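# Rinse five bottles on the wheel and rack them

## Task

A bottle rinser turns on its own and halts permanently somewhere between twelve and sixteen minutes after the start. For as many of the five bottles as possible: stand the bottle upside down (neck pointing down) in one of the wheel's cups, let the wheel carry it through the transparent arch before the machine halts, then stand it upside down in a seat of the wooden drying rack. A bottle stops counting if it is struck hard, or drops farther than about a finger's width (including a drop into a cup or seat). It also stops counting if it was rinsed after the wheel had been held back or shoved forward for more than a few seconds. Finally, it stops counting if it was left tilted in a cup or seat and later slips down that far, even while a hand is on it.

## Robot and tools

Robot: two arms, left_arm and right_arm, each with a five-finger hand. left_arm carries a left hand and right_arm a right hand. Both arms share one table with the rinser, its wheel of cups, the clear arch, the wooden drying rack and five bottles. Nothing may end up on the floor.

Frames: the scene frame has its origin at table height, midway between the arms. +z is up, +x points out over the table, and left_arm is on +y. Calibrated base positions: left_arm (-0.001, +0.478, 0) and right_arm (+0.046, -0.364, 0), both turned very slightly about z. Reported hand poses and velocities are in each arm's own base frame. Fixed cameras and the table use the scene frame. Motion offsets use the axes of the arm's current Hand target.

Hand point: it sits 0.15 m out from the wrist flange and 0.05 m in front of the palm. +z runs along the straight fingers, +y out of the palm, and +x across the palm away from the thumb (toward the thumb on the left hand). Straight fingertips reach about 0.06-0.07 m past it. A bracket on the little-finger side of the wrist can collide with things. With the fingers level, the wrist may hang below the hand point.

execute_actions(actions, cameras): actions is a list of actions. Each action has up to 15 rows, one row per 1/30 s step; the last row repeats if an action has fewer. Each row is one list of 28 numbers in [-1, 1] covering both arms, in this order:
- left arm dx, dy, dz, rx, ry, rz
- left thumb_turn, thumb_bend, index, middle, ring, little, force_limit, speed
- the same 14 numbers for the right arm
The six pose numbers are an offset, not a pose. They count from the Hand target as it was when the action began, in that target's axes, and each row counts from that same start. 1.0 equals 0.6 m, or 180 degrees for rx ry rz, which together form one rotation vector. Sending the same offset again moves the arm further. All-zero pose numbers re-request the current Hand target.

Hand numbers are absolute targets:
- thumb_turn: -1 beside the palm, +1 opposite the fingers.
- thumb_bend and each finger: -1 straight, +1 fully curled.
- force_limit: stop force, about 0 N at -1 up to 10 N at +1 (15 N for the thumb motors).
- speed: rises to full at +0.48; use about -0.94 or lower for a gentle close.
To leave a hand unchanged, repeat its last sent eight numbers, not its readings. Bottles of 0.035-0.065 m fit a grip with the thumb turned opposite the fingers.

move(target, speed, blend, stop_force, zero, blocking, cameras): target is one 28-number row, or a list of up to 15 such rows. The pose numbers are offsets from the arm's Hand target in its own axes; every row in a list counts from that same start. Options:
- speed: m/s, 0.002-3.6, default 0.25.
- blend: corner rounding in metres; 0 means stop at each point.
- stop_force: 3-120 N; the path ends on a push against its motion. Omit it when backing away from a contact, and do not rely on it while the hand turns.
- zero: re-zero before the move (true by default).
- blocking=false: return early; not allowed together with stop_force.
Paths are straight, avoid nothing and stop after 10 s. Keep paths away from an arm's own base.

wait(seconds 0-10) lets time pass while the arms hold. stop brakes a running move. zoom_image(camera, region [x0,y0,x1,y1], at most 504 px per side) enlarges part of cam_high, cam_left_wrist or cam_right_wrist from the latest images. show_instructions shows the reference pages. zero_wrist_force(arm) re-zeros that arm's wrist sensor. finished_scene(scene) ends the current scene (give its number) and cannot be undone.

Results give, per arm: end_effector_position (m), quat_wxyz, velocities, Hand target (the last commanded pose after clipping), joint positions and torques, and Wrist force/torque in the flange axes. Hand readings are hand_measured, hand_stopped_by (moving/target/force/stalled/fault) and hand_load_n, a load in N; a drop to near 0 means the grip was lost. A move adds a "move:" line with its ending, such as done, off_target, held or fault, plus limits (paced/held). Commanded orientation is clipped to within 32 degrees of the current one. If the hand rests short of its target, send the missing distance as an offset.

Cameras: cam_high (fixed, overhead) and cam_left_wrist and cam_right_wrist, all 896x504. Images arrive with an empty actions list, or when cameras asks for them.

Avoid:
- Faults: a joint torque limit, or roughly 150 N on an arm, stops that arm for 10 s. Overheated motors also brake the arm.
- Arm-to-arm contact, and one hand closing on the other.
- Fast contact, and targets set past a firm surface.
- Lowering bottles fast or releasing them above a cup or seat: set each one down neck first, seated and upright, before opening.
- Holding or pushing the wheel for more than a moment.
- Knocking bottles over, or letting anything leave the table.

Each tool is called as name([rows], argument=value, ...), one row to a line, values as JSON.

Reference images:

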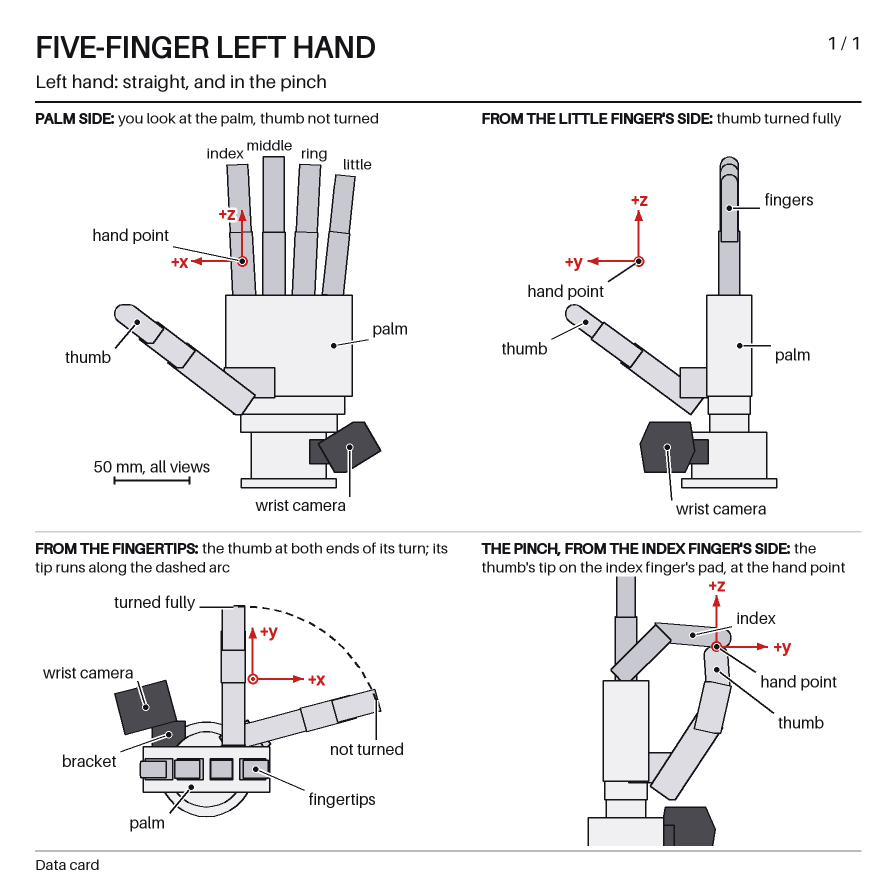

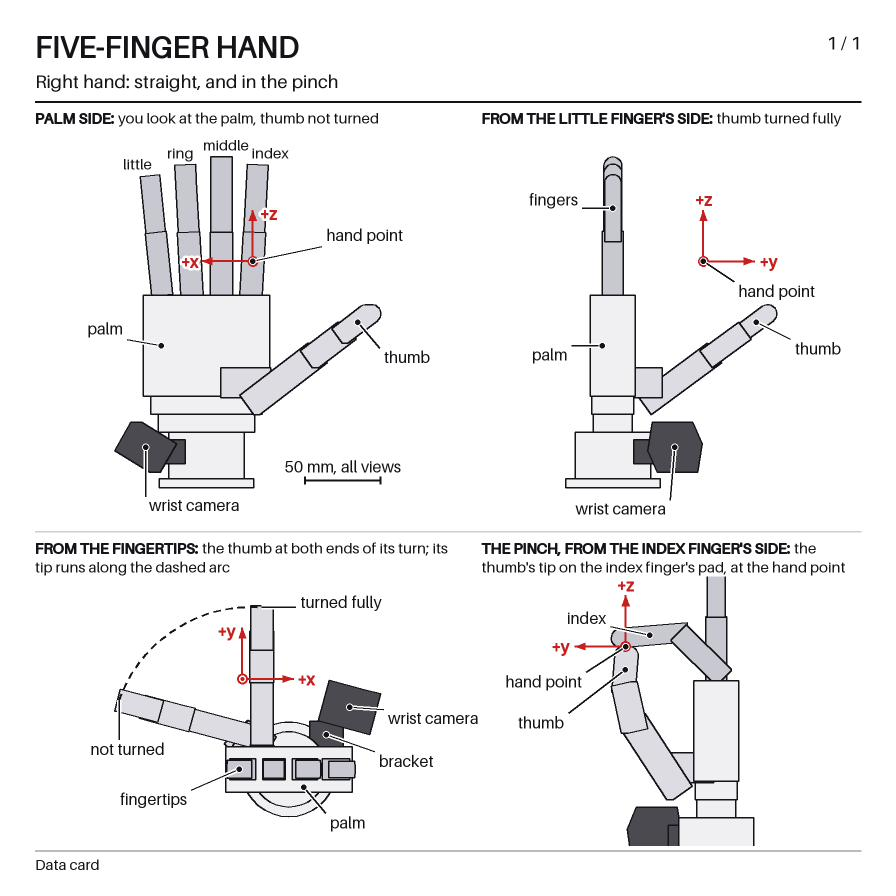

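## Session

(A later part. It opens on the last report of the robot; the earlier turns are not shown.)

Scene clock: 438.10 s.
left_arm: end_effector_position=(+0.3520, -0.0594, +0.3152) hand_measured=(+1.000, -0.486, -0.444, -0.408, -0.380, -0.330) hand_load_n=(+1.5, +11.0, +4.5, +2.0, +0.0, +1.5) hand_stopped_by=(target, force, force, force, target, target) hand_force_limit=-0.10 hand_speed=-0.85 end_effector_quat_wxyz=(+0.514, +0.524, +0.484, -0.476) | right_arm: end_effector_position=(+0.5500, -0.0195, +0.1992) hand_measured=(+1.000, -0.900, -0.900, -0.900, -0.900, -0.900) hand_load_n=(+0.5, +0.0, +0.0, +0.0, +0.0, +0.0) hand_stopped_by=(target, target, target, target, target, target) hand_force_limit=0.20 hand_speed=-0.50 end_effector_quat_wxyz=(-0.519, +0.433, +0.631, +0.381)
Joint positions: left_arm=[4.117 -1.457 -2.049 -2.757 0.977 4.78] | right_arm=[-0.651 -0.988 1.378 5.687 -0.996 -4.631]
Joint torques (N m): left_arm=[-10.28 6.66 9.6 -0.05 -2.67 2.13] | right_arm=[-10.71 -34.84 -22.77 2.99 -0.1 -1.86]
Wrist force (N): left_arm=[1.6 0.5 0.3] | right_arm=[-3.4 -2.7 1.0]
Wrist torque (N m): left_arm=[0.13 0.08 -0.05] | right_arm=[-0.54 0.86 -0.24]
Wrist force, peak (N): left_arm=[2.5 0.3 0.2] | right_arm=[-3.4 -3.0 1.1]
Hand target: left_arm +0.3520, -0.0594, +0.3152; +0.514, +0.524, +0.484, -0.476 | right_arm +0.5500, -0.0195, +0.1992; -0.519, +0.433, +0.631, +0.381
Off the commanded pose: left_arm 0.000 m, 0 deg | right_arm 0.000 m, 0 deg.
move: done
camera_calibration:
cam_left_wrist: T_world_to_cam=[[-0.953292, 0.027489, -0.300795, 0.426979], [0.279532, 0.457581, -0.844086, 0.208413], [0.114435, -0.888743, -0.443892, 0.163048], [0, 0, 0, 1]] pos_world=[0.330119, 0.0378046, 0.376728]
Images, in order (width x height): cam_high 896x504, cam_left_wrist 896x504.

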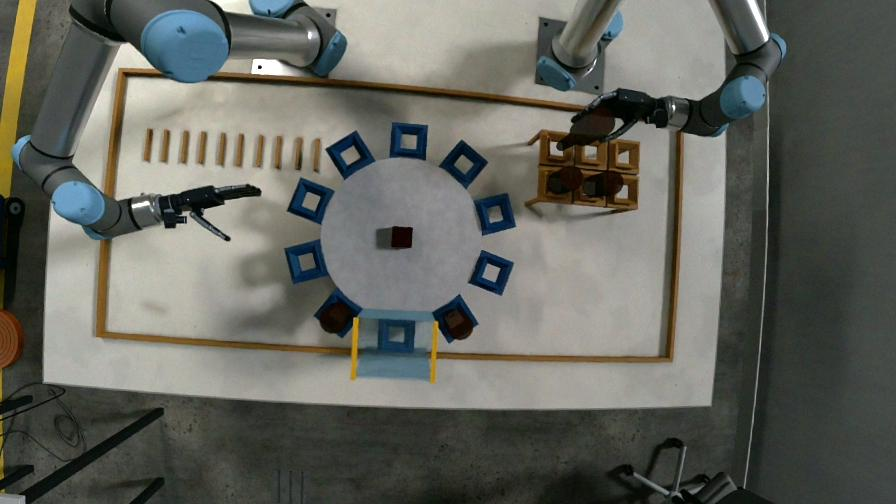

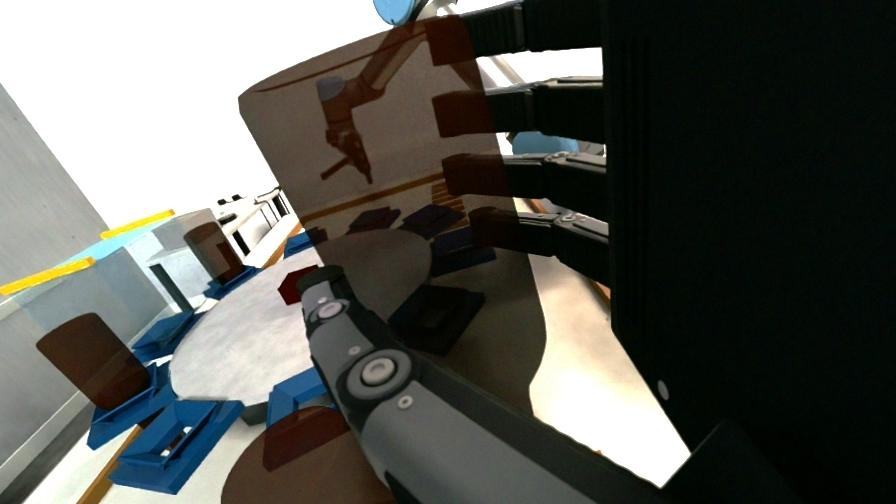

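move(target=[0.249,-0.0196,0.0042,0,0,0,1,0.4,0.35,0.35,-0.38,-0.33,-0.1,-0.85,0,0,0,0,0,0,1,-0.9,-0.9,-0.9,-0.9,-0.9,0.2,-0.5], speed=0.06, stop_force=4, cameras=["cam_left_wrist","cam_high"])

zoom_image(camera="cam_high", region=[540, 110, 620, 170])

Scene clock: 442.00 s.
left_arm: end_effector_position=(+0.3520, -0.0594, +0.1869) hand_measured=(+1.000, -0.486, -0.444, -0.408, -0.380, -0.330) hand_load_n=(+1.0, +10.0, +4.5, +2.0, +0.0, +1.0) hand_stopped_by=(target, force, force, force, target, target) hand_force_limit=-0.10 hand_speed=-0.85 end_effector_quat_wxyz=(+0.514, +0.524, +0.484, -0.476) | right_arm: end_effector_position=(+0.5500, -0.0195, +0.1992) hand_measured=(+1.000, -0.900, -0.900, -0.900, -0.900, -0.900) hand_load_n=(+0.5, +0.0, +0.0, +0.0, +0.0, +0.0) hand_stopped_by=(target, target, target, target, target, target) hand_force_limit=0.20 hand_speed=-0.50 end_effector_quat_wxyz=(-0.519, +0.433, +0.631, +0.381)
Joint positions: left_arm=[4.117 -1.649 -2.25 -2.363 0.977 4.78] | right_arm=[-0.651 -0.988 1.378 5.687 -0.996 -4.631]
Joint torques (N m): left_arm=[-3.08 22.05 21.61 -3.31 1.5 -1.75] | right_arm=[-11.12 -34.04 -22.67 2.94 -0.28 -1.92]
Wrist force (N): left_arm=[1.3 0.5 0.4] | right_arm=[-3.4 -2.6 1.2]
Wrist torque (N m): left_arm=[0.12 0.13 -0.06] | right_arm=[-0.53 0.84 -0.22]
Wrist force, peak (N): left_arm=[-5.0 -4.5 0.7] | right_arm=[-3.6 -2.8 1.0]
Hand target: left_arm +0.3520, -0.0594, +0.1869; +0.514, +0.524, +0.484, -0.476 (not the last commanded pose) | right_arm +0.5500, -0.0195, +0.1992; -0.519, +0.433, +0.631, +0.381
Off the commanded pose: left_arm 0.022 m, 0 deg | right_arm 0.000 m, 0 deg.
move: contact (left_arm)
camera_calibration:
cam_left_wrist: T_world_to_cam=[[-0.953285, 0.0273626, -0.300829, 0.388493], [0.279518, 0.457491, -0.84414, 0.10011], [0.114529, -0.888793, -0.443768, 0.106025], [0, 0, 0, 1]] pos_world=[0.330219, 0.0378049, 0.248428]
Images, in order (width x height): cam_high 896x504, cam_left_wrist 896x504.

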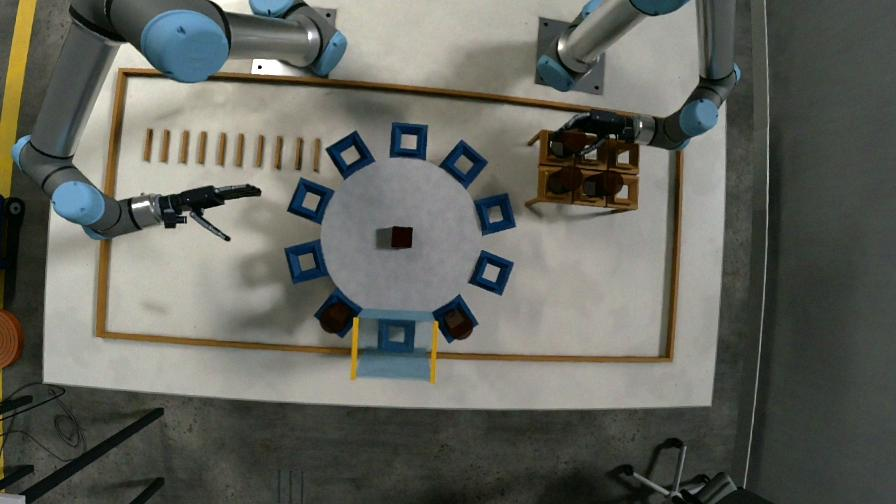

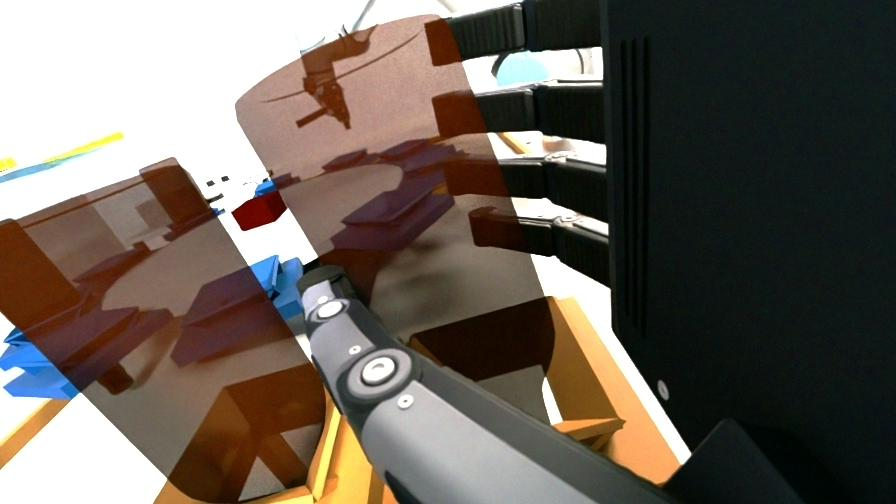

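Scaled by 6.300 from the camera's 896x504 image, which has a finer 1280x720 frame.

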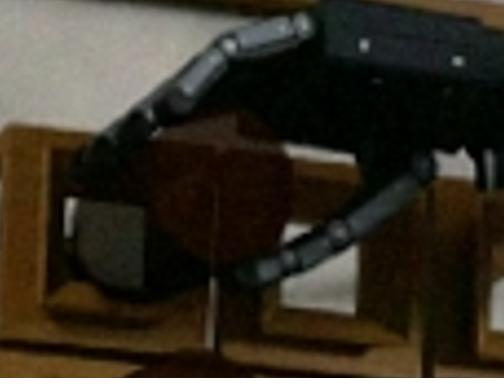

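move([
  [0,-0.0083,0,0,0,0,1,0.4,0.35,0.35,-0.38,-0.33,-0.1,-0.85,0,0,0,0,0,0,1,-0.9,-0.9,-0.9,-0.9,-0.9,0.2,-0.5],
  [0.0332,-0.0109,0.0006,0,0,0,1,0.4,0.35,0.35,-0.38,-0.33,-0.1,-0.85,0,0,0,0,0,0,1,-0.9,-0.9,-0.9,-0.9,-0.9,0.2,-0.5],
], speed=0.03, stop_force=4, cameras=["cam_high"])

zoom_image(camera="cam_high", region=[540, 110, 620, 170])

Scene clock: 443.80 s.
left_arm: end_effector_position=(+0.3473, -0.0594, +0.1833) hand_measured=(+1.000, -0.486, -0.444, -0.408, -0.380, -0.330) hand_load_n=(+1.5, +10.5, +4.0, +2.0, +0.0, +1.5) hand_stopped_by=(target, force, force, force, target, target) hand_force_limit=-0.10 hand_speed=-0.85 end_effector_quat_wxyz=(+0.514, +0.524, +0.484, -0.476) | right_arm: end_effector_position=(+0.5500, -0.0195, +0.1992) hand_measured=(+1.000, -0.900, -0.900, -0.900, -0.900, -0.900) hand_load_n=(+0.5, +0.0, +0.0, +0.0, +0.0, +0.0) hand_stopped_by=(target, target, target, target, target, target) hand_force_limit=0.20 hand_speed=-0.50 end_effector_quat_wxyz=(-0.519, +0.433, +0.631, +0.381)
Joint positions: left_arm=[4.129 -1.647 -2.265 -2.351 0.989 4.78] | right_arm=[-0.651 -0.988 1.378 5.687 -0.996 -4.631]
Joint torques (N m): left_arm=[-11.06 22.61 22.85 -3.21 -2.7 -2.44] | right_arm=[-11.78 -35.27 -22.42 2.95 -0.53 -1.93]
Wrist force (N): left_arm=[1.3 0.5 0.4] | right_arm=[-3.1 -2.6 1.1]
Wrist torque (N m): left_arm=[0.11 0.07 -0.08] | right_arm=[-0.52 0.81 -0.21]
Wrist force, peak (N): left_arm=[-5.3 0.7 5.0] | right_arm=[-3.5 -2.8 1.1]
Hand target: left_arm +0.3473, -0.0594, +0.1833; +0.514, +0.524, +0.484, -0.476 (not the last commanded pose) | right_arm +0.5500, -0.0195, +0.1992; -0.519, +0.433, +0.631, +0.381
Off the commanded pose: left_arm 0.017 m, 0 deg | right_arm 0.000 m, 0 deg.
move: contact (left_arm); path passed 1 of 2 targets
Images, in order (width x height): cam_high 896x504.

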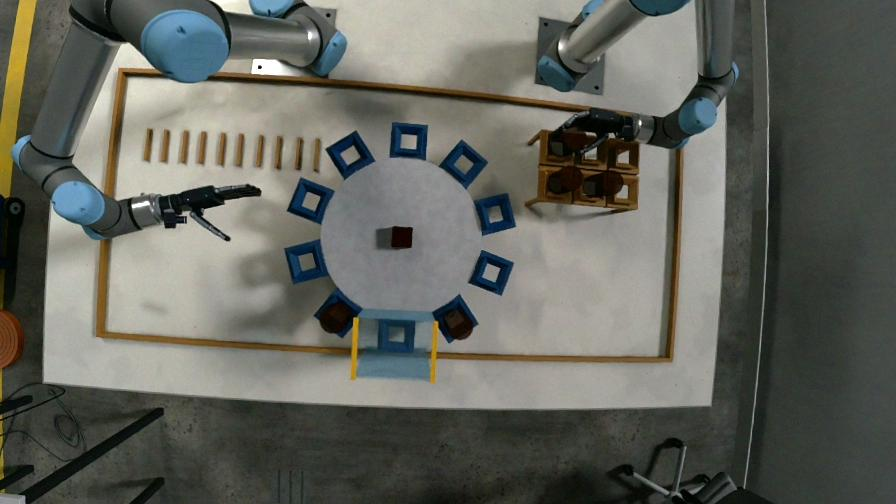

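Scaled by 6.300 from the camera's 896x504 image, which has a finer 1280x720 frame.

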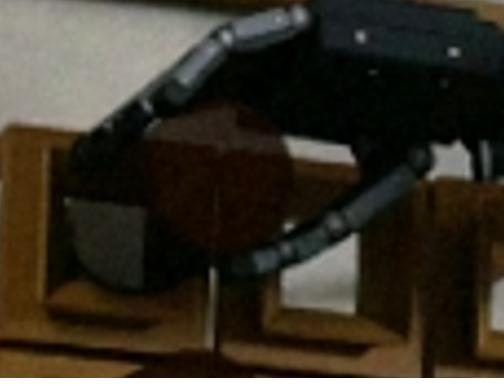

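move([
  [0,-0.0017,0.0067,0,0,0,1,0.4,0.35,0.35,-0.38,-0.33,-0.1,-0.85,0,0,0,0,0,0,1,-0.9,-0.9,-0.9,-0.9,-0.9,0.2,-0.5],
  [0.0299,-0.0044,0.0072,0,0,0,1,0.4,0.35,0.35,-0.38,-0.33,-0.1,-0.85,0,0,0,0,0,0,1,-0.9,-0.9,-0.9,-0.9,-0.9,0.2,-0.5],
], speed=0.03, stop_force=4, cameras=["cam_high"])

zoom_image(camera="cam_high", region=[540, 110, 620, 170])

Scene clock: 445.50 s.
left_arm: end_effector_position=(+0.3462, -0.0633, +0.1784) hand_measured=(+1.000, -0.486, -0.444, -0.408, -0.380, -0.330) hand_load_n=(+0.5, +11.5, +1.5, +0.5, +0.0, +4.0) hand_stopped_by=(target, force, force, force, target, target) hand_force_limit=-0.10 hand_speed=-0.85 end_effector_quat_wxyz=(+0.514, +0.524, +0.484, -0.476) | right_arm: end_effector_position=(+0.5500, -0.0195, +0.1992) hand_measured=(+1.000, -0.900, -0.900, -0.900, -0.900, -0.900) hand_load_n=(+0.5, +0.0, +0.0, +0.0, +0.0, +0.0) hand_stopped_by=(target, target, target, target, target, target) hand_force_limit=0.20 hand_speed=-0.50 end_effector_quat_wxyz=(-0.519, +0.433, +0.631, +0.381)
Joint positions: left_arm=[4.125 -1.65 -2.278 -2.334 0.985 4.78] | right_arm=[-0.651 -0.988 1.378 5.687 -0.996 -4.631]
Joint torques (N m): left_arm=[-8.24 22.41 20.11 -3.56 2.64 -2.27] | right_arm=[-12.26 -34.13 -23 3.08 -0.48 -1.81]
Wrist force (N): left_arm=[1.0 3.7 -1.7] | right_arm=[-3.3 -2.9 1.0]
Wrist torque (N m): left_arm=[0.18 0.14 0.08] | right_arm=[-0.56 0.84 -0.23]
Wrist force, peak (N): left_arm=[-4.7 4.6 -5.3] | right_arm=[-3.6 -2.7 1.3]
Hand target: left_arm +0.3462, -0.0633, +0.1784; +0.514, +0.524, +0.484, -0.476 (not the last commanded pose) | right_arm +0.5500, -0.0195, +0.1992; -0.519, +0.433, +0.631, +0.381
Off the commanded pose: left_arm 0.013 m, 0 deg | right_arm 0.000 m, 0 deg.
move: contact (left_arm); path passed 1 of 2 targets
Images, in order (width x height): cam_high 896x504.

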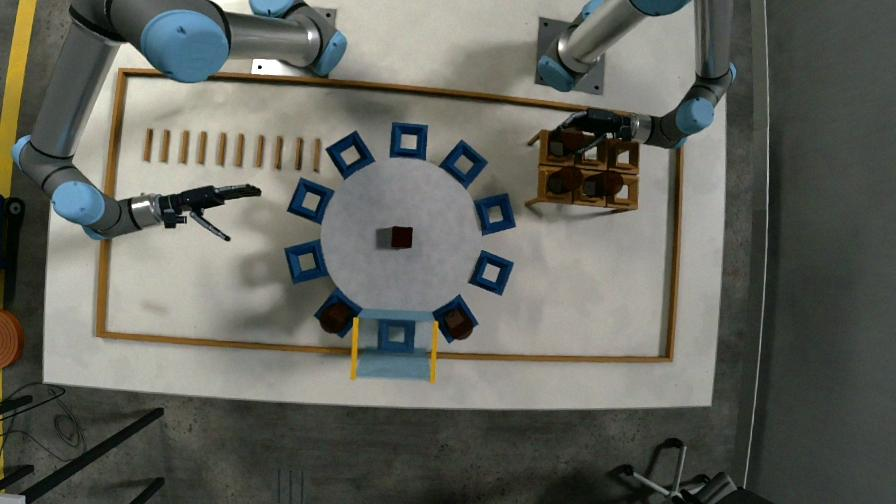

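Scaled by 6.300 from the camera's 896x504 image, which has a finer 1280x720 frame.

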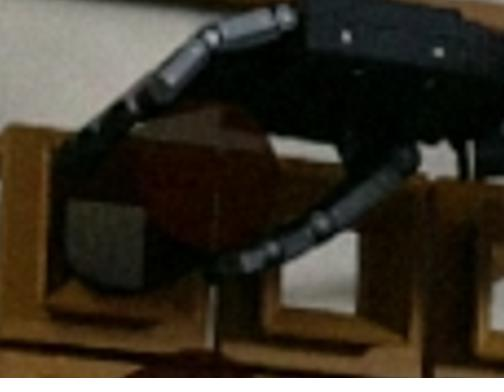

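move([
  [0,0.005,-0.0025,0,0,0,1,0.4,0.35,0.35,-0.38,-0.33,-0.1,-0.85,0,0,0,0,0,0,1,-0.9,-0.9,-0.9,-0.9,-0.9,0.2,-0.5],
  [0.0216,0.0033,-0.0021,0,0,0,1,0.4,0.35,0.35,-0.38,-0.33,-0.1,-0.85,0,0,0,0,0,0,1,-0.9,-0.9,-0.9,-0.9,-0.9,0.2,-0.5],
], speed=0.03, stop_force=4, cameras=["cam_high","cam_left_wrist"])

zoom_image(camera="cam_high", region=[540, 110, 620, 170])

Scene clock: 447.10 s.
left_arm: end_effector_position=(+0.3485, -0.0622, +0.1778) hand_measured=(+1.000, -0.486, -0.444, -0.408, -0.380, -0.330) hand_load_n=(+2.5, +10.0, +3.5, +2.0, +0.0, +2.5) hand_stopped_by=(target, force, force, force, target, target) hand_force_limit=-0.10 hand_speed=-0.85 end_effector_quat_wxyz=(+0.514, +0.524, +0.484, -0.476) | right_arm: end_effector_position=(+0.5500, -0.0195, +0.1992) hand_measured=(+1.000, -0.900, -0.900, -0.900, -0.900, -0.900) hand_load_n=(+0.5, -0.5, +0.0, +0.0, +0.0, +0.0) hand_stopped_by=(target, target, target, target, target, target) hand_force_limit=0.20 hand_speed=-0.50 end_effector_quat_wxyz=(-0.519, +0.433, +0.631, +0.381)
Joint positions: left_arm=[4.121 -1.657 -2.272 -2.332 0.981 4.78] | right_arm=[-0.651 -0.988 1.378 5.687 -0.996 -4.631]
Joint torques (N m): left_arm=[11.98 23.36 11.07 -3.18 2.18 -1.51] | right_arm=[-11.54 -33.99 -23.48 2.7 -0.4 -1.87]
Wrist force (N): left_arm=[1.6 0.0 0.3] | right_arm=[-3.5 -2.4 1.1]
Wrist torque (N m): left_arm=[0.08 0.09 -0.03] | right_arm=[-0.49 0.87 -0.23]
Wrist force, peak (N): left_arm=[-5.9 -4.3 0.0] | right_arm=[-3.5 -2.9 1.1]
Hand target: left_arm +0.3485, -0.0622, +0.1778; +0.514, +0.524, +0.484, -0.476 (not the last commanded pose) | right_arm +0.5500, -0.0195, +0.1992; -0.519, +0.433, +0.631, +0.381
Off the commanded pose: left_arm 0.012 m, 0 deg | right_arm 0.000 m, 0 deg.
move: contact (left_arm); path passed 0 of 2 targets
camera_calibration:
cam_left_wrist: T_world_to_cam=[[-0.953301, 0.0274757, -0.300771, 0.38248], [0.279504, 0.457582, -0.844095, 0.0946329], [0.114435, -0.888743, -0.443892, 0.100047], [0, 0, 0, 1]] pos_world=[0.326719, 0.0351046, 0.239328]
Images, in order (width x height): cam_high 896x504, cam_left_wrist 896x504.

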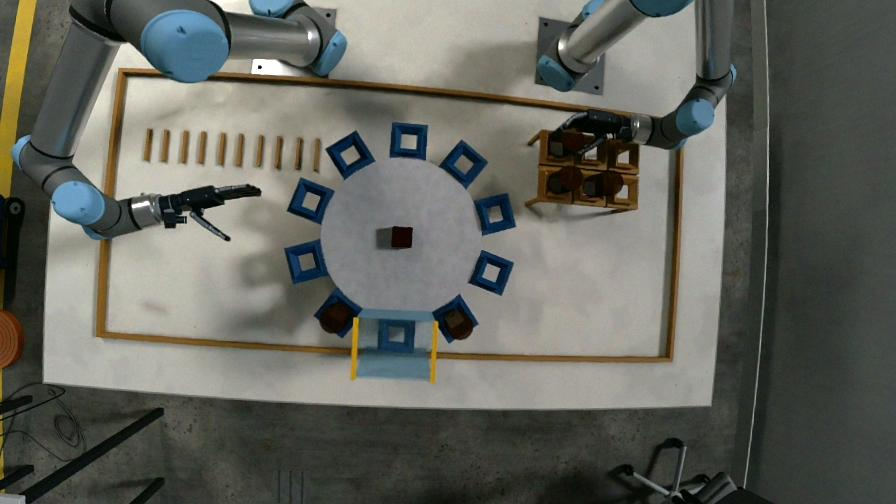

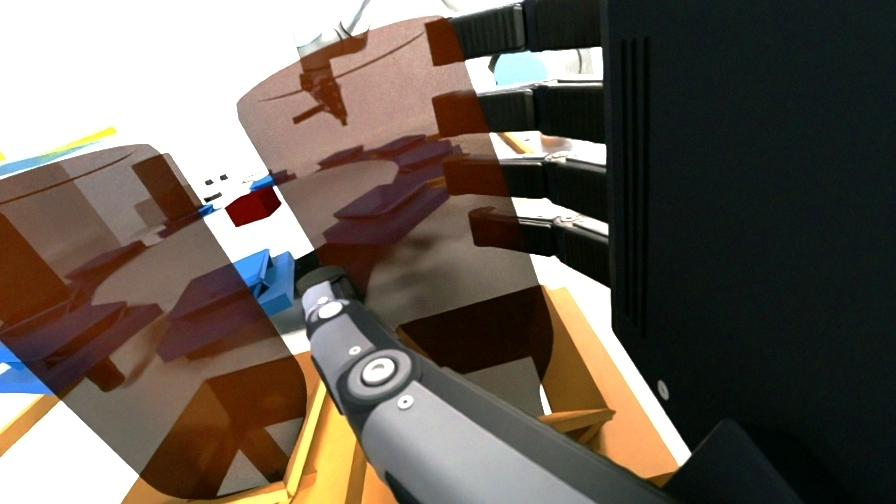

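Scaled by 6.300 from the camera's 896x504 image, which has a finer 1280x720 frame.

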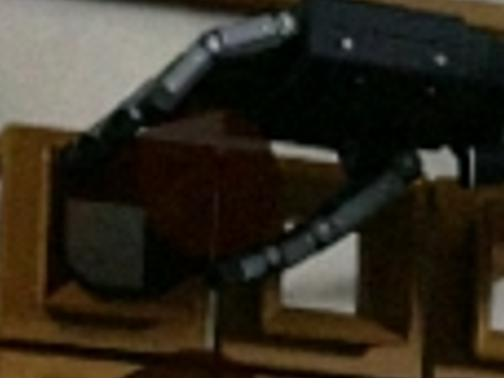

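move(target=[0.0166,-0.0028,0.0004,0,0,0,1,0.4,0.35,0.35,-0.38,-0.33,-0.1,-0.85,0,0,0,0,0,0,1,-0.9,-0.9,-0.9,-0.9,-0.9,0.2,-0.5], speed=0.015, stop_force=6)

Scene clock: 448.47 s.
left_arm: end_effector_position=(+0.3485, -0.0621, +0.1772) hand_measured=(+1.000, -0.486, -0.444, -0.408, -0.380, -0.330) hand_load_n=(+1.5, +10.0, +3.5, +1.5, +0.5, +2.0) hand_stopped_by=(target, force, force, force, target, target) hand_force_limit=-0.10 hand_speed=-0.85 end_effector_quat_wxyz=(+0.514, +0.524, +0.484, -0.476) | right_arm: end_effector_position=(+0.5500, -0.0195, +0.1992) hand_measured=(+1.000, -0.900, -0.900, -0.900, -0.900, -0.900) hand_load_n=(+0.0, +0.0, +0.0, +0.0, +0.0, +0.0) hand_stopped_by=(target, target, target, target, target, target) hand_force_limit=0.20 hand_speed=-0.50 end_effector_quat_wxyz=(-0.519, +0.433, +0.631, +0.381)
Joint positions: left_arm=[4.121 -1.659 -2.273 -2.33 0.982 4.78] | right_arm=[-0.651 -0.988 1.378 5.687 -0.996 -4.631]
Joint torques (N m): left_arm=[-8.6 22.31 22.03 -2.94 -2.85 -0.8] | right_arm=[-11.76 -35.02 -23.54 2.92 -0.19 -1.85]
Wrist force (N): left_arm=[-0.5 -0.5 -0.5] | right_arm=[-3.4 -2.7 1.1]
Wrist torque (N m): left_arm=[0.13 0.13 -0.08] | right_arm=[-0.54 0.86 -0.24]
Wrist force, peak (N): left_arm=[-6.1 -2.7 -1.5] | right_arm=[-3.6 -2.8 1.1]
Hand target: left_arm +0.3485, -0.0622, +0.1772; +0.514, +0.524, +0.484, -0.476 (not the last commanded pose) | right_arm +0.5500, -0.0195, +0.1992; -0.519, +0.433, +0.631, +0.381
Off the commanded pose: left_arm 0.009 m, 0 deg | right_arm 0.000 m, 0 deg.
move: contact (left_arm)

move(target=[0,0,0,0,0,0,1,-0.9,-0.9,-0.9,-0.9,-0.9,0.2,-0.75,0,0,0,0,0,0,1,-0.9,-0.9,-0.9,-0.9,-0.9,0.2,-0.5], cameras=["cam_high","cam_left_wrist"])

zoom_image(camera="cam_high", region=[540, 110, 620, 170])

Scene clock: 450.27 s.
left_arm: end_effector_position=(+0.3485, -0.0622, +0.1772) hand_measured=(+1.000, -0.900, -0.900, -0.900, -0.900, -0.900) hand_load_n=(+0.0, +0.0, +0.0, +0.0, +0.0, +0.0) hand_stopped_by=(target, target, target, target, target, target) hand_force_limit=0.20 hand_speed=-0.75 end_effector_quat_wxyz=(+0.514, +0.524, +0.484, -0.476) | right_arm: end_effector_position=(+0.5500, -0.0195, +0.1992) hand_measured=(+1.000, -0.900, -0.900, -0.900, -0.900, -0.900) hand_load_n=(+0.0, +0.0, +0.0, +0.0, +0.0, +0.0) hand_stopped_by=(target, target, target, target, target, target) hand_force_limit=0.20 hand_speed=-0.50 end_effector_quat_wxyz=(-0.519, +0.433, +0.631, +0.381)
Joint positions: left_arm=[4.121 -1.659 -2.273 -2.33 0.982 4.78] | right_arm=[-0.651 -0.988 1.378 5.687 -0.996 -4.631]
Joint torques (N m): left_arm=[-7.96 21.86 16.3 -0.83 1.65 -0.93] | right_arm=[-11.33 -35.28 -22.95 2.94 -0.13 -1.68]
Wrist force (N): left_arm=[-0.5 0.5 0.3] | right_arm=[-3.2 -2.7 1.0]
Wrist torque (N m): left_arm=[0.10 0.08 -0.03] | right_arm=[-0.53 0.82 -0.22]
Wrist force, peak (N): left_arm=[-0.6 0.8 -1.3] | right_arm=[-3.5 -2.8 1.2]
Hand target: left_arm +0.3485, -0.0622, +0.1772; +0.514, +0.524, +0.484, -0.476 | right_arm +0.5500, -0.0195, +0.1992; -0.519, +0.433, +0.631, +0.381
Off the commanded pose: left_arm 0.000 m, 0 deg | right_arm 0.000 m, 0 deg.
move: done
camera_calibration:
cam_left_wrist: T_world_to_cam=[[-0.953303, 0.0275738, -0.300753, 0.382293], [0.279535, 0.457556, -0.844099, 0.094118], [0.114336, -0.888753, -0.443897, 0.0998142], [0, 0, 0, 1]] pos_world=[0.326719, 0.0351047, 0.238728]
Images, in order (width x height): cam_high 896x504, cam_left_wrist 896x504.

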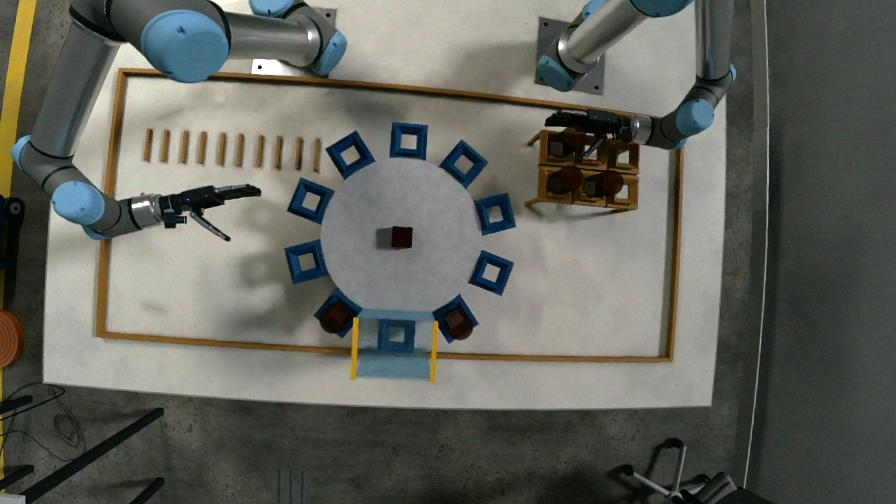

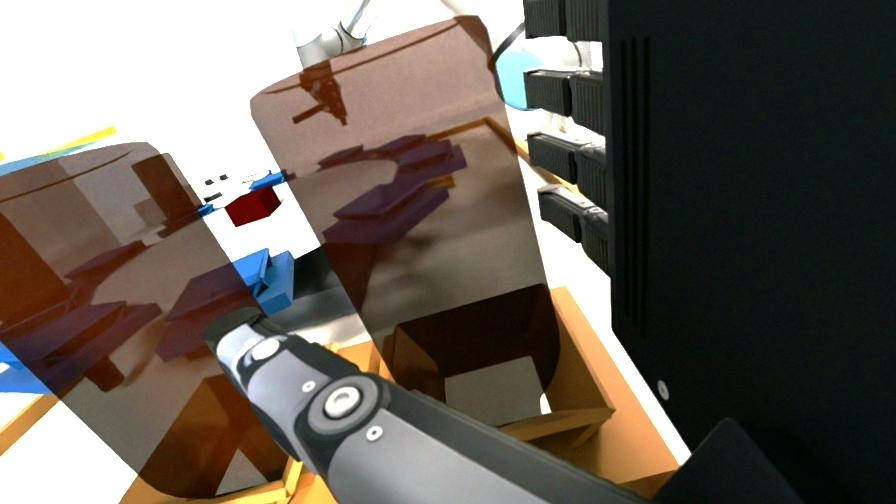

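Scaled by 6.300 from the camera's 896x504 image, which has a finer 1280x720 frame.

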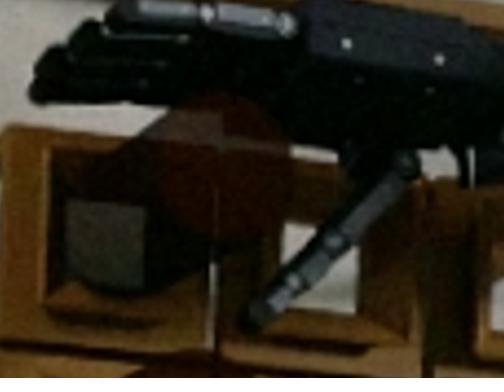

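move([
  [0.0035,-0.0005,-0.1998,0,0,0,1,-0.9,-0.9,-0.9,-0.9,-0.9,0.2,-0.75,0,0,0,0,0,0,1,-0.9,-0.9,-0.9,-0.9,-0.9,0.2,-0.5],
  [-0.2662,0.0708,-0.2213,0.04,-0.003,-0.005,1,-0.9,-0.9,-0.9,-0.9,-0.9,0.2,-0.75,0,0,0,0,0,0,1,-0.9,-0.9,-0.9,-0.9,-0.9,0.2,-0.5],
  [-0.2417,0.3862,-0.1885,0.12,-0.008,-0.014,1,-0.9,-0.9,-0.9,-0.9,-0.9,0.2,-0.75,0,0,0,0,0,0,1,-0.9,-0.9,-0.9,-0.9,-0.9,0.2,-0.5],
  [0.0378,0.4527,0.1048,0.1943,-0.0131,-0.0225,1,-0.9,-0.9,-0.9,-0.9,-0.9,0.2,-0.75,0,0,0,0,0,0,1,-0.9,-0.9,-0.9,-0.9,-0.9,0.2,-0.5],
], speed=0.18, blend=[0.01,0.03,0.04,0], cameras=["cam_left_wrist","cam_high"])

zoom_image(camera="cam_high", region=[530, 110, 650, 220])

Scene clock: 456.03 s.
left_arm: end_effector_position=(+0.6209, -0.1254, +0.1750) hand_measured=(+1.000, -0.900, -0.900, -0.900, -0.900, -0.900) hand_load_n=(+0.0, +0.0, +0.0, +0.0, +0.0, +0.0) hand_stopped_by=(target, target, target, target, target, target) hand_force_limit=0.20 hand_speed=-0.75 end_effector_quat_wxyz=(+0.326, +0.628, +0.326, -0.627) | right_arm: end_effector_position=(+0.5500, -0.0195, +0.1992) hand_measured=(+1.000, -0.900, -0.900, -0.900, -0.900, -0.900) hand_load_n=(+0.0, +0.0, +0.0, +0.0, +0.0, +0.0) hand_stopped_by=(target, target, target, target, target, target) hand_force_limit=0.20 hand_speed=-0.50 end_effector_quat_wxyz=(-0.519, +0.433, +0.631, +0.381)
Joint positions: left_arm=[3.484 -2.488 -0.952 -2.842 0.956 4.713] | right_arm=[-0.651 -0.988 1.378 5.687 -0.996 -4.631]
Joint torques (N m): left_arm=[-10.86 45.84 27.55 -2.61 -2.73 -2.52] | right_arm=[-9.78 -35.32 -22.66 3.14 -0.31 -1.85]
Wrist force (N): left_arm=[-0.2 0.7 0.4] | right_arm=[-3.4 -2.4 1.1]
Wrist torque (N m): left_arm=[0.12 0.03 0.05] | right_arm=[-0.50 0.85 -0.22]
Wrist force, peak (N): left_arm=[-0.4 0.8 1.1] | right_arm=[-3.7 -2.7 1.2]
Hand target: left_arm +0.6209, -0.1255, +0.1750; +0.326, +0.628, +0.326, -0.627 | right_arm +0.5500, -0.0195, +0.1992; -0.519, +0.433, +0.631, +0.381
Off the commanded pose: left_arm 0.000 m, 0 deg | right_arm 0.000 m, 0 deg.
move: done
camera_calibration:
cam_left_wrist: T_world_to_cam=[[-0.784776, 0.577393, -0.225264, 0.594135], [0.427692, 0.241465, -0.871077, -0.0692241], [-0.448561, -0.779944, -0.436442, 0.373307], [0, 0, 0, 1]] pos_world=[0.663321, -0.0351759, 0.236465]
Images, in order (width x height): cam_high 896x504, cam_left_wrist 896x504.

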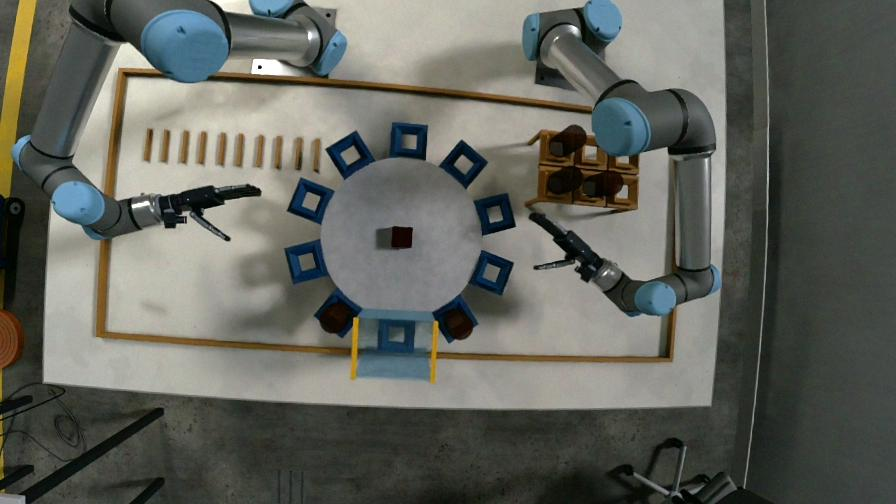

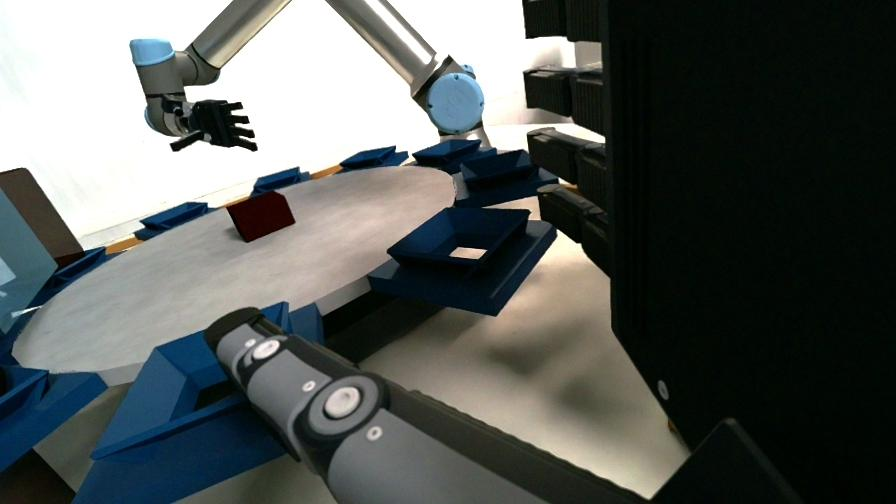

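Scaled by 4.200 from the camera's 896x504 image, which has a finer 1280x720 frame.

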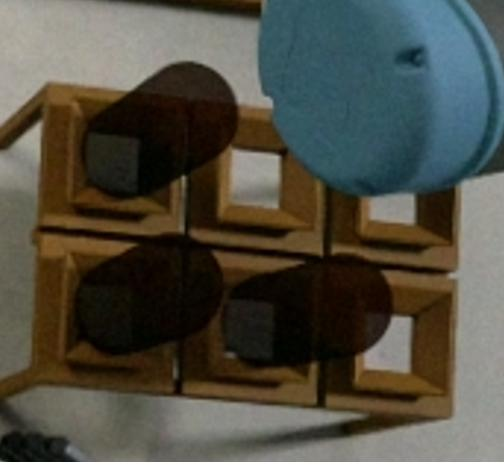

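wait(seconds=10)

wait(seconds=10)

wait(seconds=8.6, cameras=["cam_left_wrist","cam_high"])

Scene clock: 467.20 s.
left_arm: end_effector_position=(+0.6209, -0.1255, +0.1750) hand_measured=(+1.000, -0.900, -0.900, -0.900, -0.900, -0.900) hand_load_n=(+0.5, +0.0, +0.0, +0.0, +0.0, +0.0) hand_stopped_by=(target, target, target, target, target, target) hand_force_limit=0.20 hand_speed=-0.75 end_effector_quat_wxyz=(+0.326, +0.628, +0.326, -0.627) | right_arm: end_effector_position=(+0.5500, -0.0195, +0.1992) hand_measured=(+1.000, -0.900, -0.900, -0.900, -0.900, -0.900) hand_load_n=(+0.5, +0.0, +0.0, +0.0, +0.0, +0.0) hand_stopped_by=(target, target, target, target, target, target) hand_force_limit=0.20 hand_speed=-0.50 end_effector_quat_wxyz=(-0.519, +0.433, +0.631, +0.381)
Joint positions: left_arm=[3.484 -2.488 -0.952 -2.842 0.956 4.713] | right_arm=[-0.651 -0.988 1.378 5.687 -0.996 -4.631]
Joint torques (N m): left_arm=[-10.73 44.98 26.19 -2.73 -2.61 -2.42] | right_arm=[-11.17 -33.45 -22.5 3.09 0.08 -1.98]
Wrist force (N): left_arm=[-0.2 0.6 0.4] | right_arm=[-3.3 -2.5 1.2]
Wrist torque (N m): left_arm=[0.11 0.04 0.04] | right_arm=[-0.52 0.82 -0.22]
Wrist force, peak (N): left_arm=[-0.3 0.8 0.5] | right_arm=[-3.6 -2.9 1.4]
Hand target: left_arm +0.6209, -0.1255, +0.1750; +0.326, +0.628, +0.326, -0.627 | right_arm +0.5500, -0.0195, +0.1992; -0.519, +0.433, +0.631, +0.381
Off the commanded pose: left_arm 0.000 m, 0 deg | right_arm 0.000 m, 0 deg.
wait: 10.00 s; at rest from the start

Scene clock: 477.20 s.
left_arm: end_effector_position=(+0.6209, -0.1255, +0.1750) hand_measured=(+1.000, -0.900, -0.900, -0.900, -0.900, -0.900) hand_load_n=(+0.0, +0.0, +0.0, +0.0, +0.0, +0.0) hand_stopped_by=(target, target, target, target, target, target) hand_force_limit=0.20 hand_speed=-0.75 end_effector_quat_wxyz=(+0.326, +0.628, +0.326, -0.627) | right_arm: end_effector_position=(+0.5500, -0.0195, +0.1992) hand_measured=(+1.000, -0.900, -0.900, -0.900, -0.900, -0.900) hand_load_n=(+0.5, +0.0, +0.0, +0.0, +0.0, +0.0) hand_stopped_by=(target, target, target, target, target, target) hand_force_limit=0.20 hand_speed=-0.50 end_effector_quat_wxyz=(-0.519, +0.433, +0.631, +0.381)
Joint positions: left_arm=[3.484 -2.488 -0.952 -2.842 0.956 4.713] | right_arm=[-0.651 -0.988 1.378 5.687 -0.996 -4.631]
Joint torques (N m): left_arm=[-9.95 44.67 25.5 -2.97 -2.68 -2.56] | right_arm=[-10.61 -35.2 -21.57 2.94 0.36 -1.59]
Wrist force (N): left_arm=[-0.2 0.6 0.4] | right_arm=[-3.2 -2.4 1.0]
Wrist torque (N m): left_arm=[0.11 0.04 0.04] | right_arm=[-0.49 0.84 -0.22]
Wrist force, peak (N): left_arm=[-0.4 0.7 0.6] | right_arm=[-4.0 -2.6 1.1]
Hand target: left_arm +0.6209, -0.1255, +0.1750; +0.326, +0.628, +0.326, -0.627 | right_arm +0.5500, -0.0195, +0.1992; -0.519, +0.433, +0.631, +0.381
Off the commanded pose: left_arm 0.000 m, 0 deg | right_arm 0.000 m, 0 deg.
wait: 10.00 s; at rest by 0.17 s

Scene clock: 485.80 s.
left_arm: end_effector_position=(+0.6209, -0.1255, +0.1750) hand_measured=(+1.000, -0.900, -0.900, -0.900, -0.900, -0.900) hand_load_n=(+0.0, +0.0, +0.0, +0.0, +0.0, +0.0) hand_stopped_by=(target, target, target, target, target, target) hand_force_limit=0.20 hand_speed=-0.75 end_effector_quat_wxyz=(+0.326, +0.628, +0.326, -0.627) | right_arm: end_effector_position=(+0.5500, -0.0195, +0.1992) hand_measured=(+1.000, -0.900, -0.900, -0.900, -0.900, -0.900) hand_load_n=(+0.5, +0.0, +0.0, +0.0, +0.0, +0.0) hand_stopped_by=(target, target, target, target, target, target) hand_force_limit=0.20 hand_speed=-0.50 end_effector_quat_wxyz=(-0.519, +0.433, +0.631, +0.381)
Joint positions: left_arm=[3.484 -2.488 -0.952 -2.842 0.956 4.713] | right_arm=[-0.651 -0.988 1.378 5.687 -0.996 -4.631]
Joint torques (N m): left_arm=[-10.06 44.9 25.37 -2.81 -2.62 -2.39] | right_arm=[-10.55 -34.58 -21.49 3.03 0.48 -1.69]
Wrist force (N): left_arm=[-0.3 0.5 0.4] | right_arm=[-3.5 -2.6 1.1]
Wrist torque (N m): left_arm=[0.09 0.06 0.04] | right_arm=[-0.52 0.87 -0.24]
Wrist force, peak (N): left_arm=[-0.5 0.8 0.4] | right_arm=[-3.7 -2.8 1.3]
Hand target: left_arm +0.6209, -0.1255, +0.1750; +0.326, +0.628, +0.326, -0.627 | right_arm +0.5500, -0.0195, +0.1992; -0.519, +0.433, +0.631, +0.381
Off the commanded pose: left_arm 0.000 m, 0 deg | right_arm 0.000 m, 0 deg.
wait: 8.60 s; at rest by 0.17 s
camera_calibration:
cam_left_wrist: T_world_to_cam=[[-0.784769, 0.577427, -0.225202, 0.594231], [0.4276, 0.241388, -0.871143, -0.0692561], [-0.44866, -0.779942, -0.436341, 0.373273], [0, 0, 0, 1]] pos_world=[0.663421, -0.0352757, 0.236365]
Images, in order (width x height): cam_high 896x504, cam_left_wrist 896x504.

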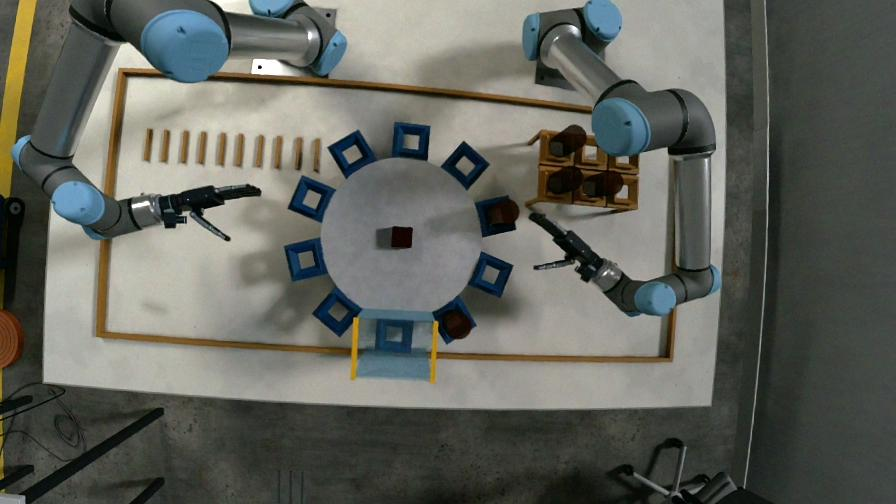

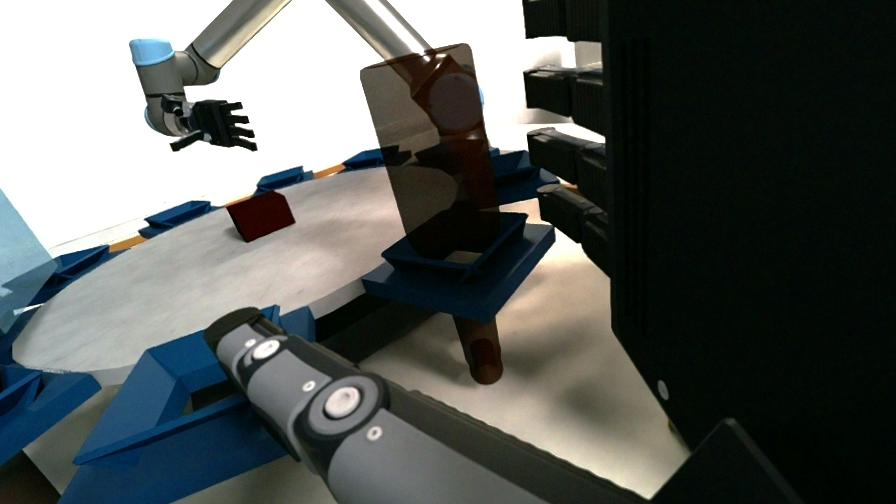

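move(target=[0,0,0.1917,0,0,0,1,-0.9,-0.9,-0.9,-0.9,-0.9,0.2,-0.75,0,0,0,0,0,0,1,-0.9,-0.9,-0.9,-0.9,-0.9,0.2,-0.5], speed=0.1, stop_force=4, cameras=["cam_left_wrist"])

move(target=[0,0,0,0,0,0,1,0.35,-0.47,-0.42,-0.38,-0.33,-0.1,-0.8,0,0,0,0,0,0,1,-0.9,-0.9,-0.9,-0.9,-0.9,0.2,-0.5], cameras=["cam_left_wrist"])

Scene clock: 488.47 s.
left_arm: end_effector_position=(+0.5547, -0.2195, +0.1749) hand_measured=(+1.000, -0.900, -0.900, -0.900, -0.900, -0.900) hand_load_n=(+0.0, +0.0, +0.0, +0.0, +0.0, +0.0) hand_stopped_by=(target, target, target, target, target, target) hand_force_limit=0.20 hand_speed=-0.75 end_effector_quat_wxyz=(+0.326, +0.628, +0.326, -0.627) | right_arm: end_effector_position=(+0.5500, -0.0195, +0.1992) hand_measured=(+1.000, -0.900, -0.900, -0.900, -0.900, -0.900) hand_load_n=(+0.5, +0.0, +0.0, +0.0, +0.0, +0.0) hand_stopped_by=(target, target, target, target, target, target) hand_force_limit=0.20 hand_speed=-0.50 end_effector_quat_wxyz=(-0.519, +0.433, +0.631, +0.381)
Joint positions: left_arm=[3.379 -2.303 -1.296 -2.684 0.85 4.713] | right_arm=[-0.651 -0.988 1.378 5.687 -0.996 -4.631]
Joint torques (N m): left_arm=[-10.81 51.65 10.6 0.34 -2.74 -2.78] | right_arm=[-10.6 -36.07 -21.41 3.05 0.53 -1.64]
Wrist force (N): left_arm=[-0.1 0.6 0.2] | right_arm=[-3.4 -2.4 1.3]
Wrist torque (N m): left_arm=[0.11 0.03 0.04] | right_arm=[-0.50 0.84 -0.22]
Wrist force, peak (N): left_arm=[0.0 0.7 0.8] | right_arm=[-3.5 -3.0 1.2]
Hand target: left_arm +0.5547, -0.2195, +0.1749; +0.326, +0.628, +0.326, -0.627 | right_arm +0.5500, -0.0195, +0.1992; -0.519, +0.433, +0.631, +0.381
Off the commanded pose: left_arm 0.000 m, 0 deg | right_arm 0.000 m, 0 deg.
move: done
camera_calibration:
cam_left_wrist: T_world_to_cam=[[-0.784769, 0.577427, -0.225202, 0.596535], [0.4276, 0.241388, -0.871143, -0.0183456], [-0.44866, -0.779942, -0.436341, 0.270214], [0, 0, 0, 1]] pos_world=[0.597221, -0.129276, 0.236265]
Images, in order (width x height): cam_left_wrist 896x504.

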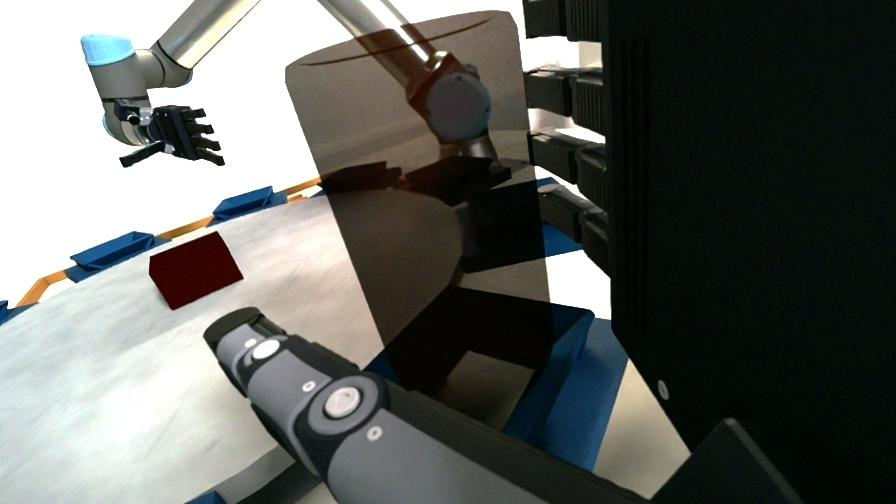

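Scene clock: 490.20 s.
left_arm: end_effector_position=(+0.5547, -0.2196, +0.1749) hand_measured=(+1.000, -0.488, -0.496, -0.420, -0.380, -0.330) hand_load_n=(+0.0, +7.5, +0.0, +2.5, +0.5, +1.0) hand_stopped_by=(target, force, force, target, target, target) hand_force_limit=-0.10 hand_speed=-0.80 end_effector_quat_wxyz=(+0.326, +0.628, +0.326, -0.627) | right_arm: end_effector_position=(+0.5500, -0.0195, +0.1992) hand_measured=(+1.000, -0.900, -0.900, -0.900, -0.900, -0.900) hand_load_n=(+0.0, +0.0, +0.0, +0.0, +0.0, +0.0) hand_stopped_by=(target, target, target, target, target, target) hand_force_limit=0.20 hand_speed=-0.50 end_effector_quat_wxyz=(-0.519, +0.433, +0.631, +0.381)
Joint positions: left_arm=[3.379 -2.303 -1.296 -2.684 0.85 4.713] | right_arm=[-0.651 -0.988 1.378 5.687 -0.996 -4.631]
Joint torques (N m): left_arm=[6.17 39.14 15.87 -0.45 -0.64 -2.3] | right_arm=[-10.69 -33.52 -23.14 2.77 0.32 -1.61]
Wrist force (N): left_arm=[0.3 2.0 -0.8] | right_arm=[-3.4 -2.4 1.1]
Wrist torque (N m): left_arm=[0.12 0.11 0.09] | right_arm=[-0.49 0.84 -0.22]
Wrist force, peak (N): left_arm=[-7.3 -7.0 6.9] | right_arm=[-3.4 -3.0 1.0]
Hand target: left_arm +0.5547, -0.2195, +0.1749; +0.326, +0.628, +0.326, -0.627 | right_arm +0.5500, -0.0195, +0.1992; -0.519, +0.433, +0.631, +0.381
Off the commanded pose: left_arm 0.000 m, 0 deg | right_arm 0.000 m, 0 deg.
move: done
camera_calibration:
cam_left_wrist: T_world_to_cam=[[-0.784718, 0.577486, -0.225227, 0.596576], [0.427656, 0.241373, -0.87112, -0.0183624], [-0.448695, -0.779903, -0.436375, 0.27017], [0, 0, 0, 1]] pos_world=[0.597221, -0.129376, 0.236265]
Images, in order (width x height): cam_left_wrist 896x504.

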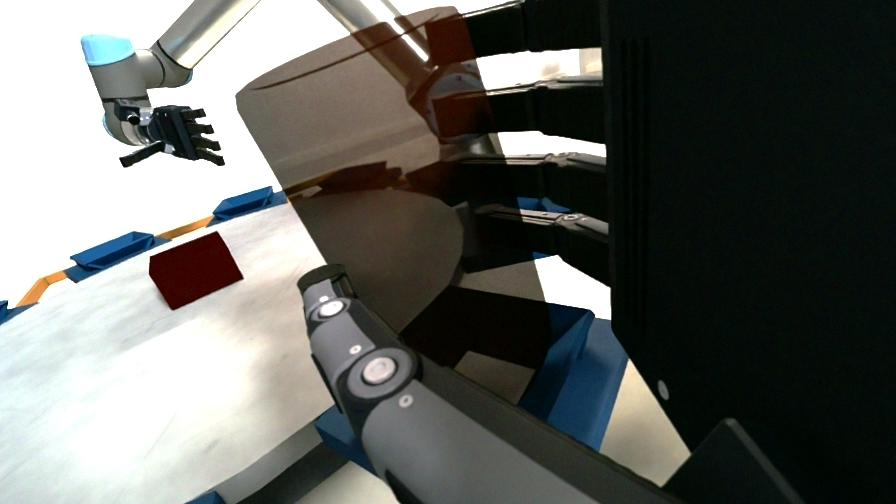

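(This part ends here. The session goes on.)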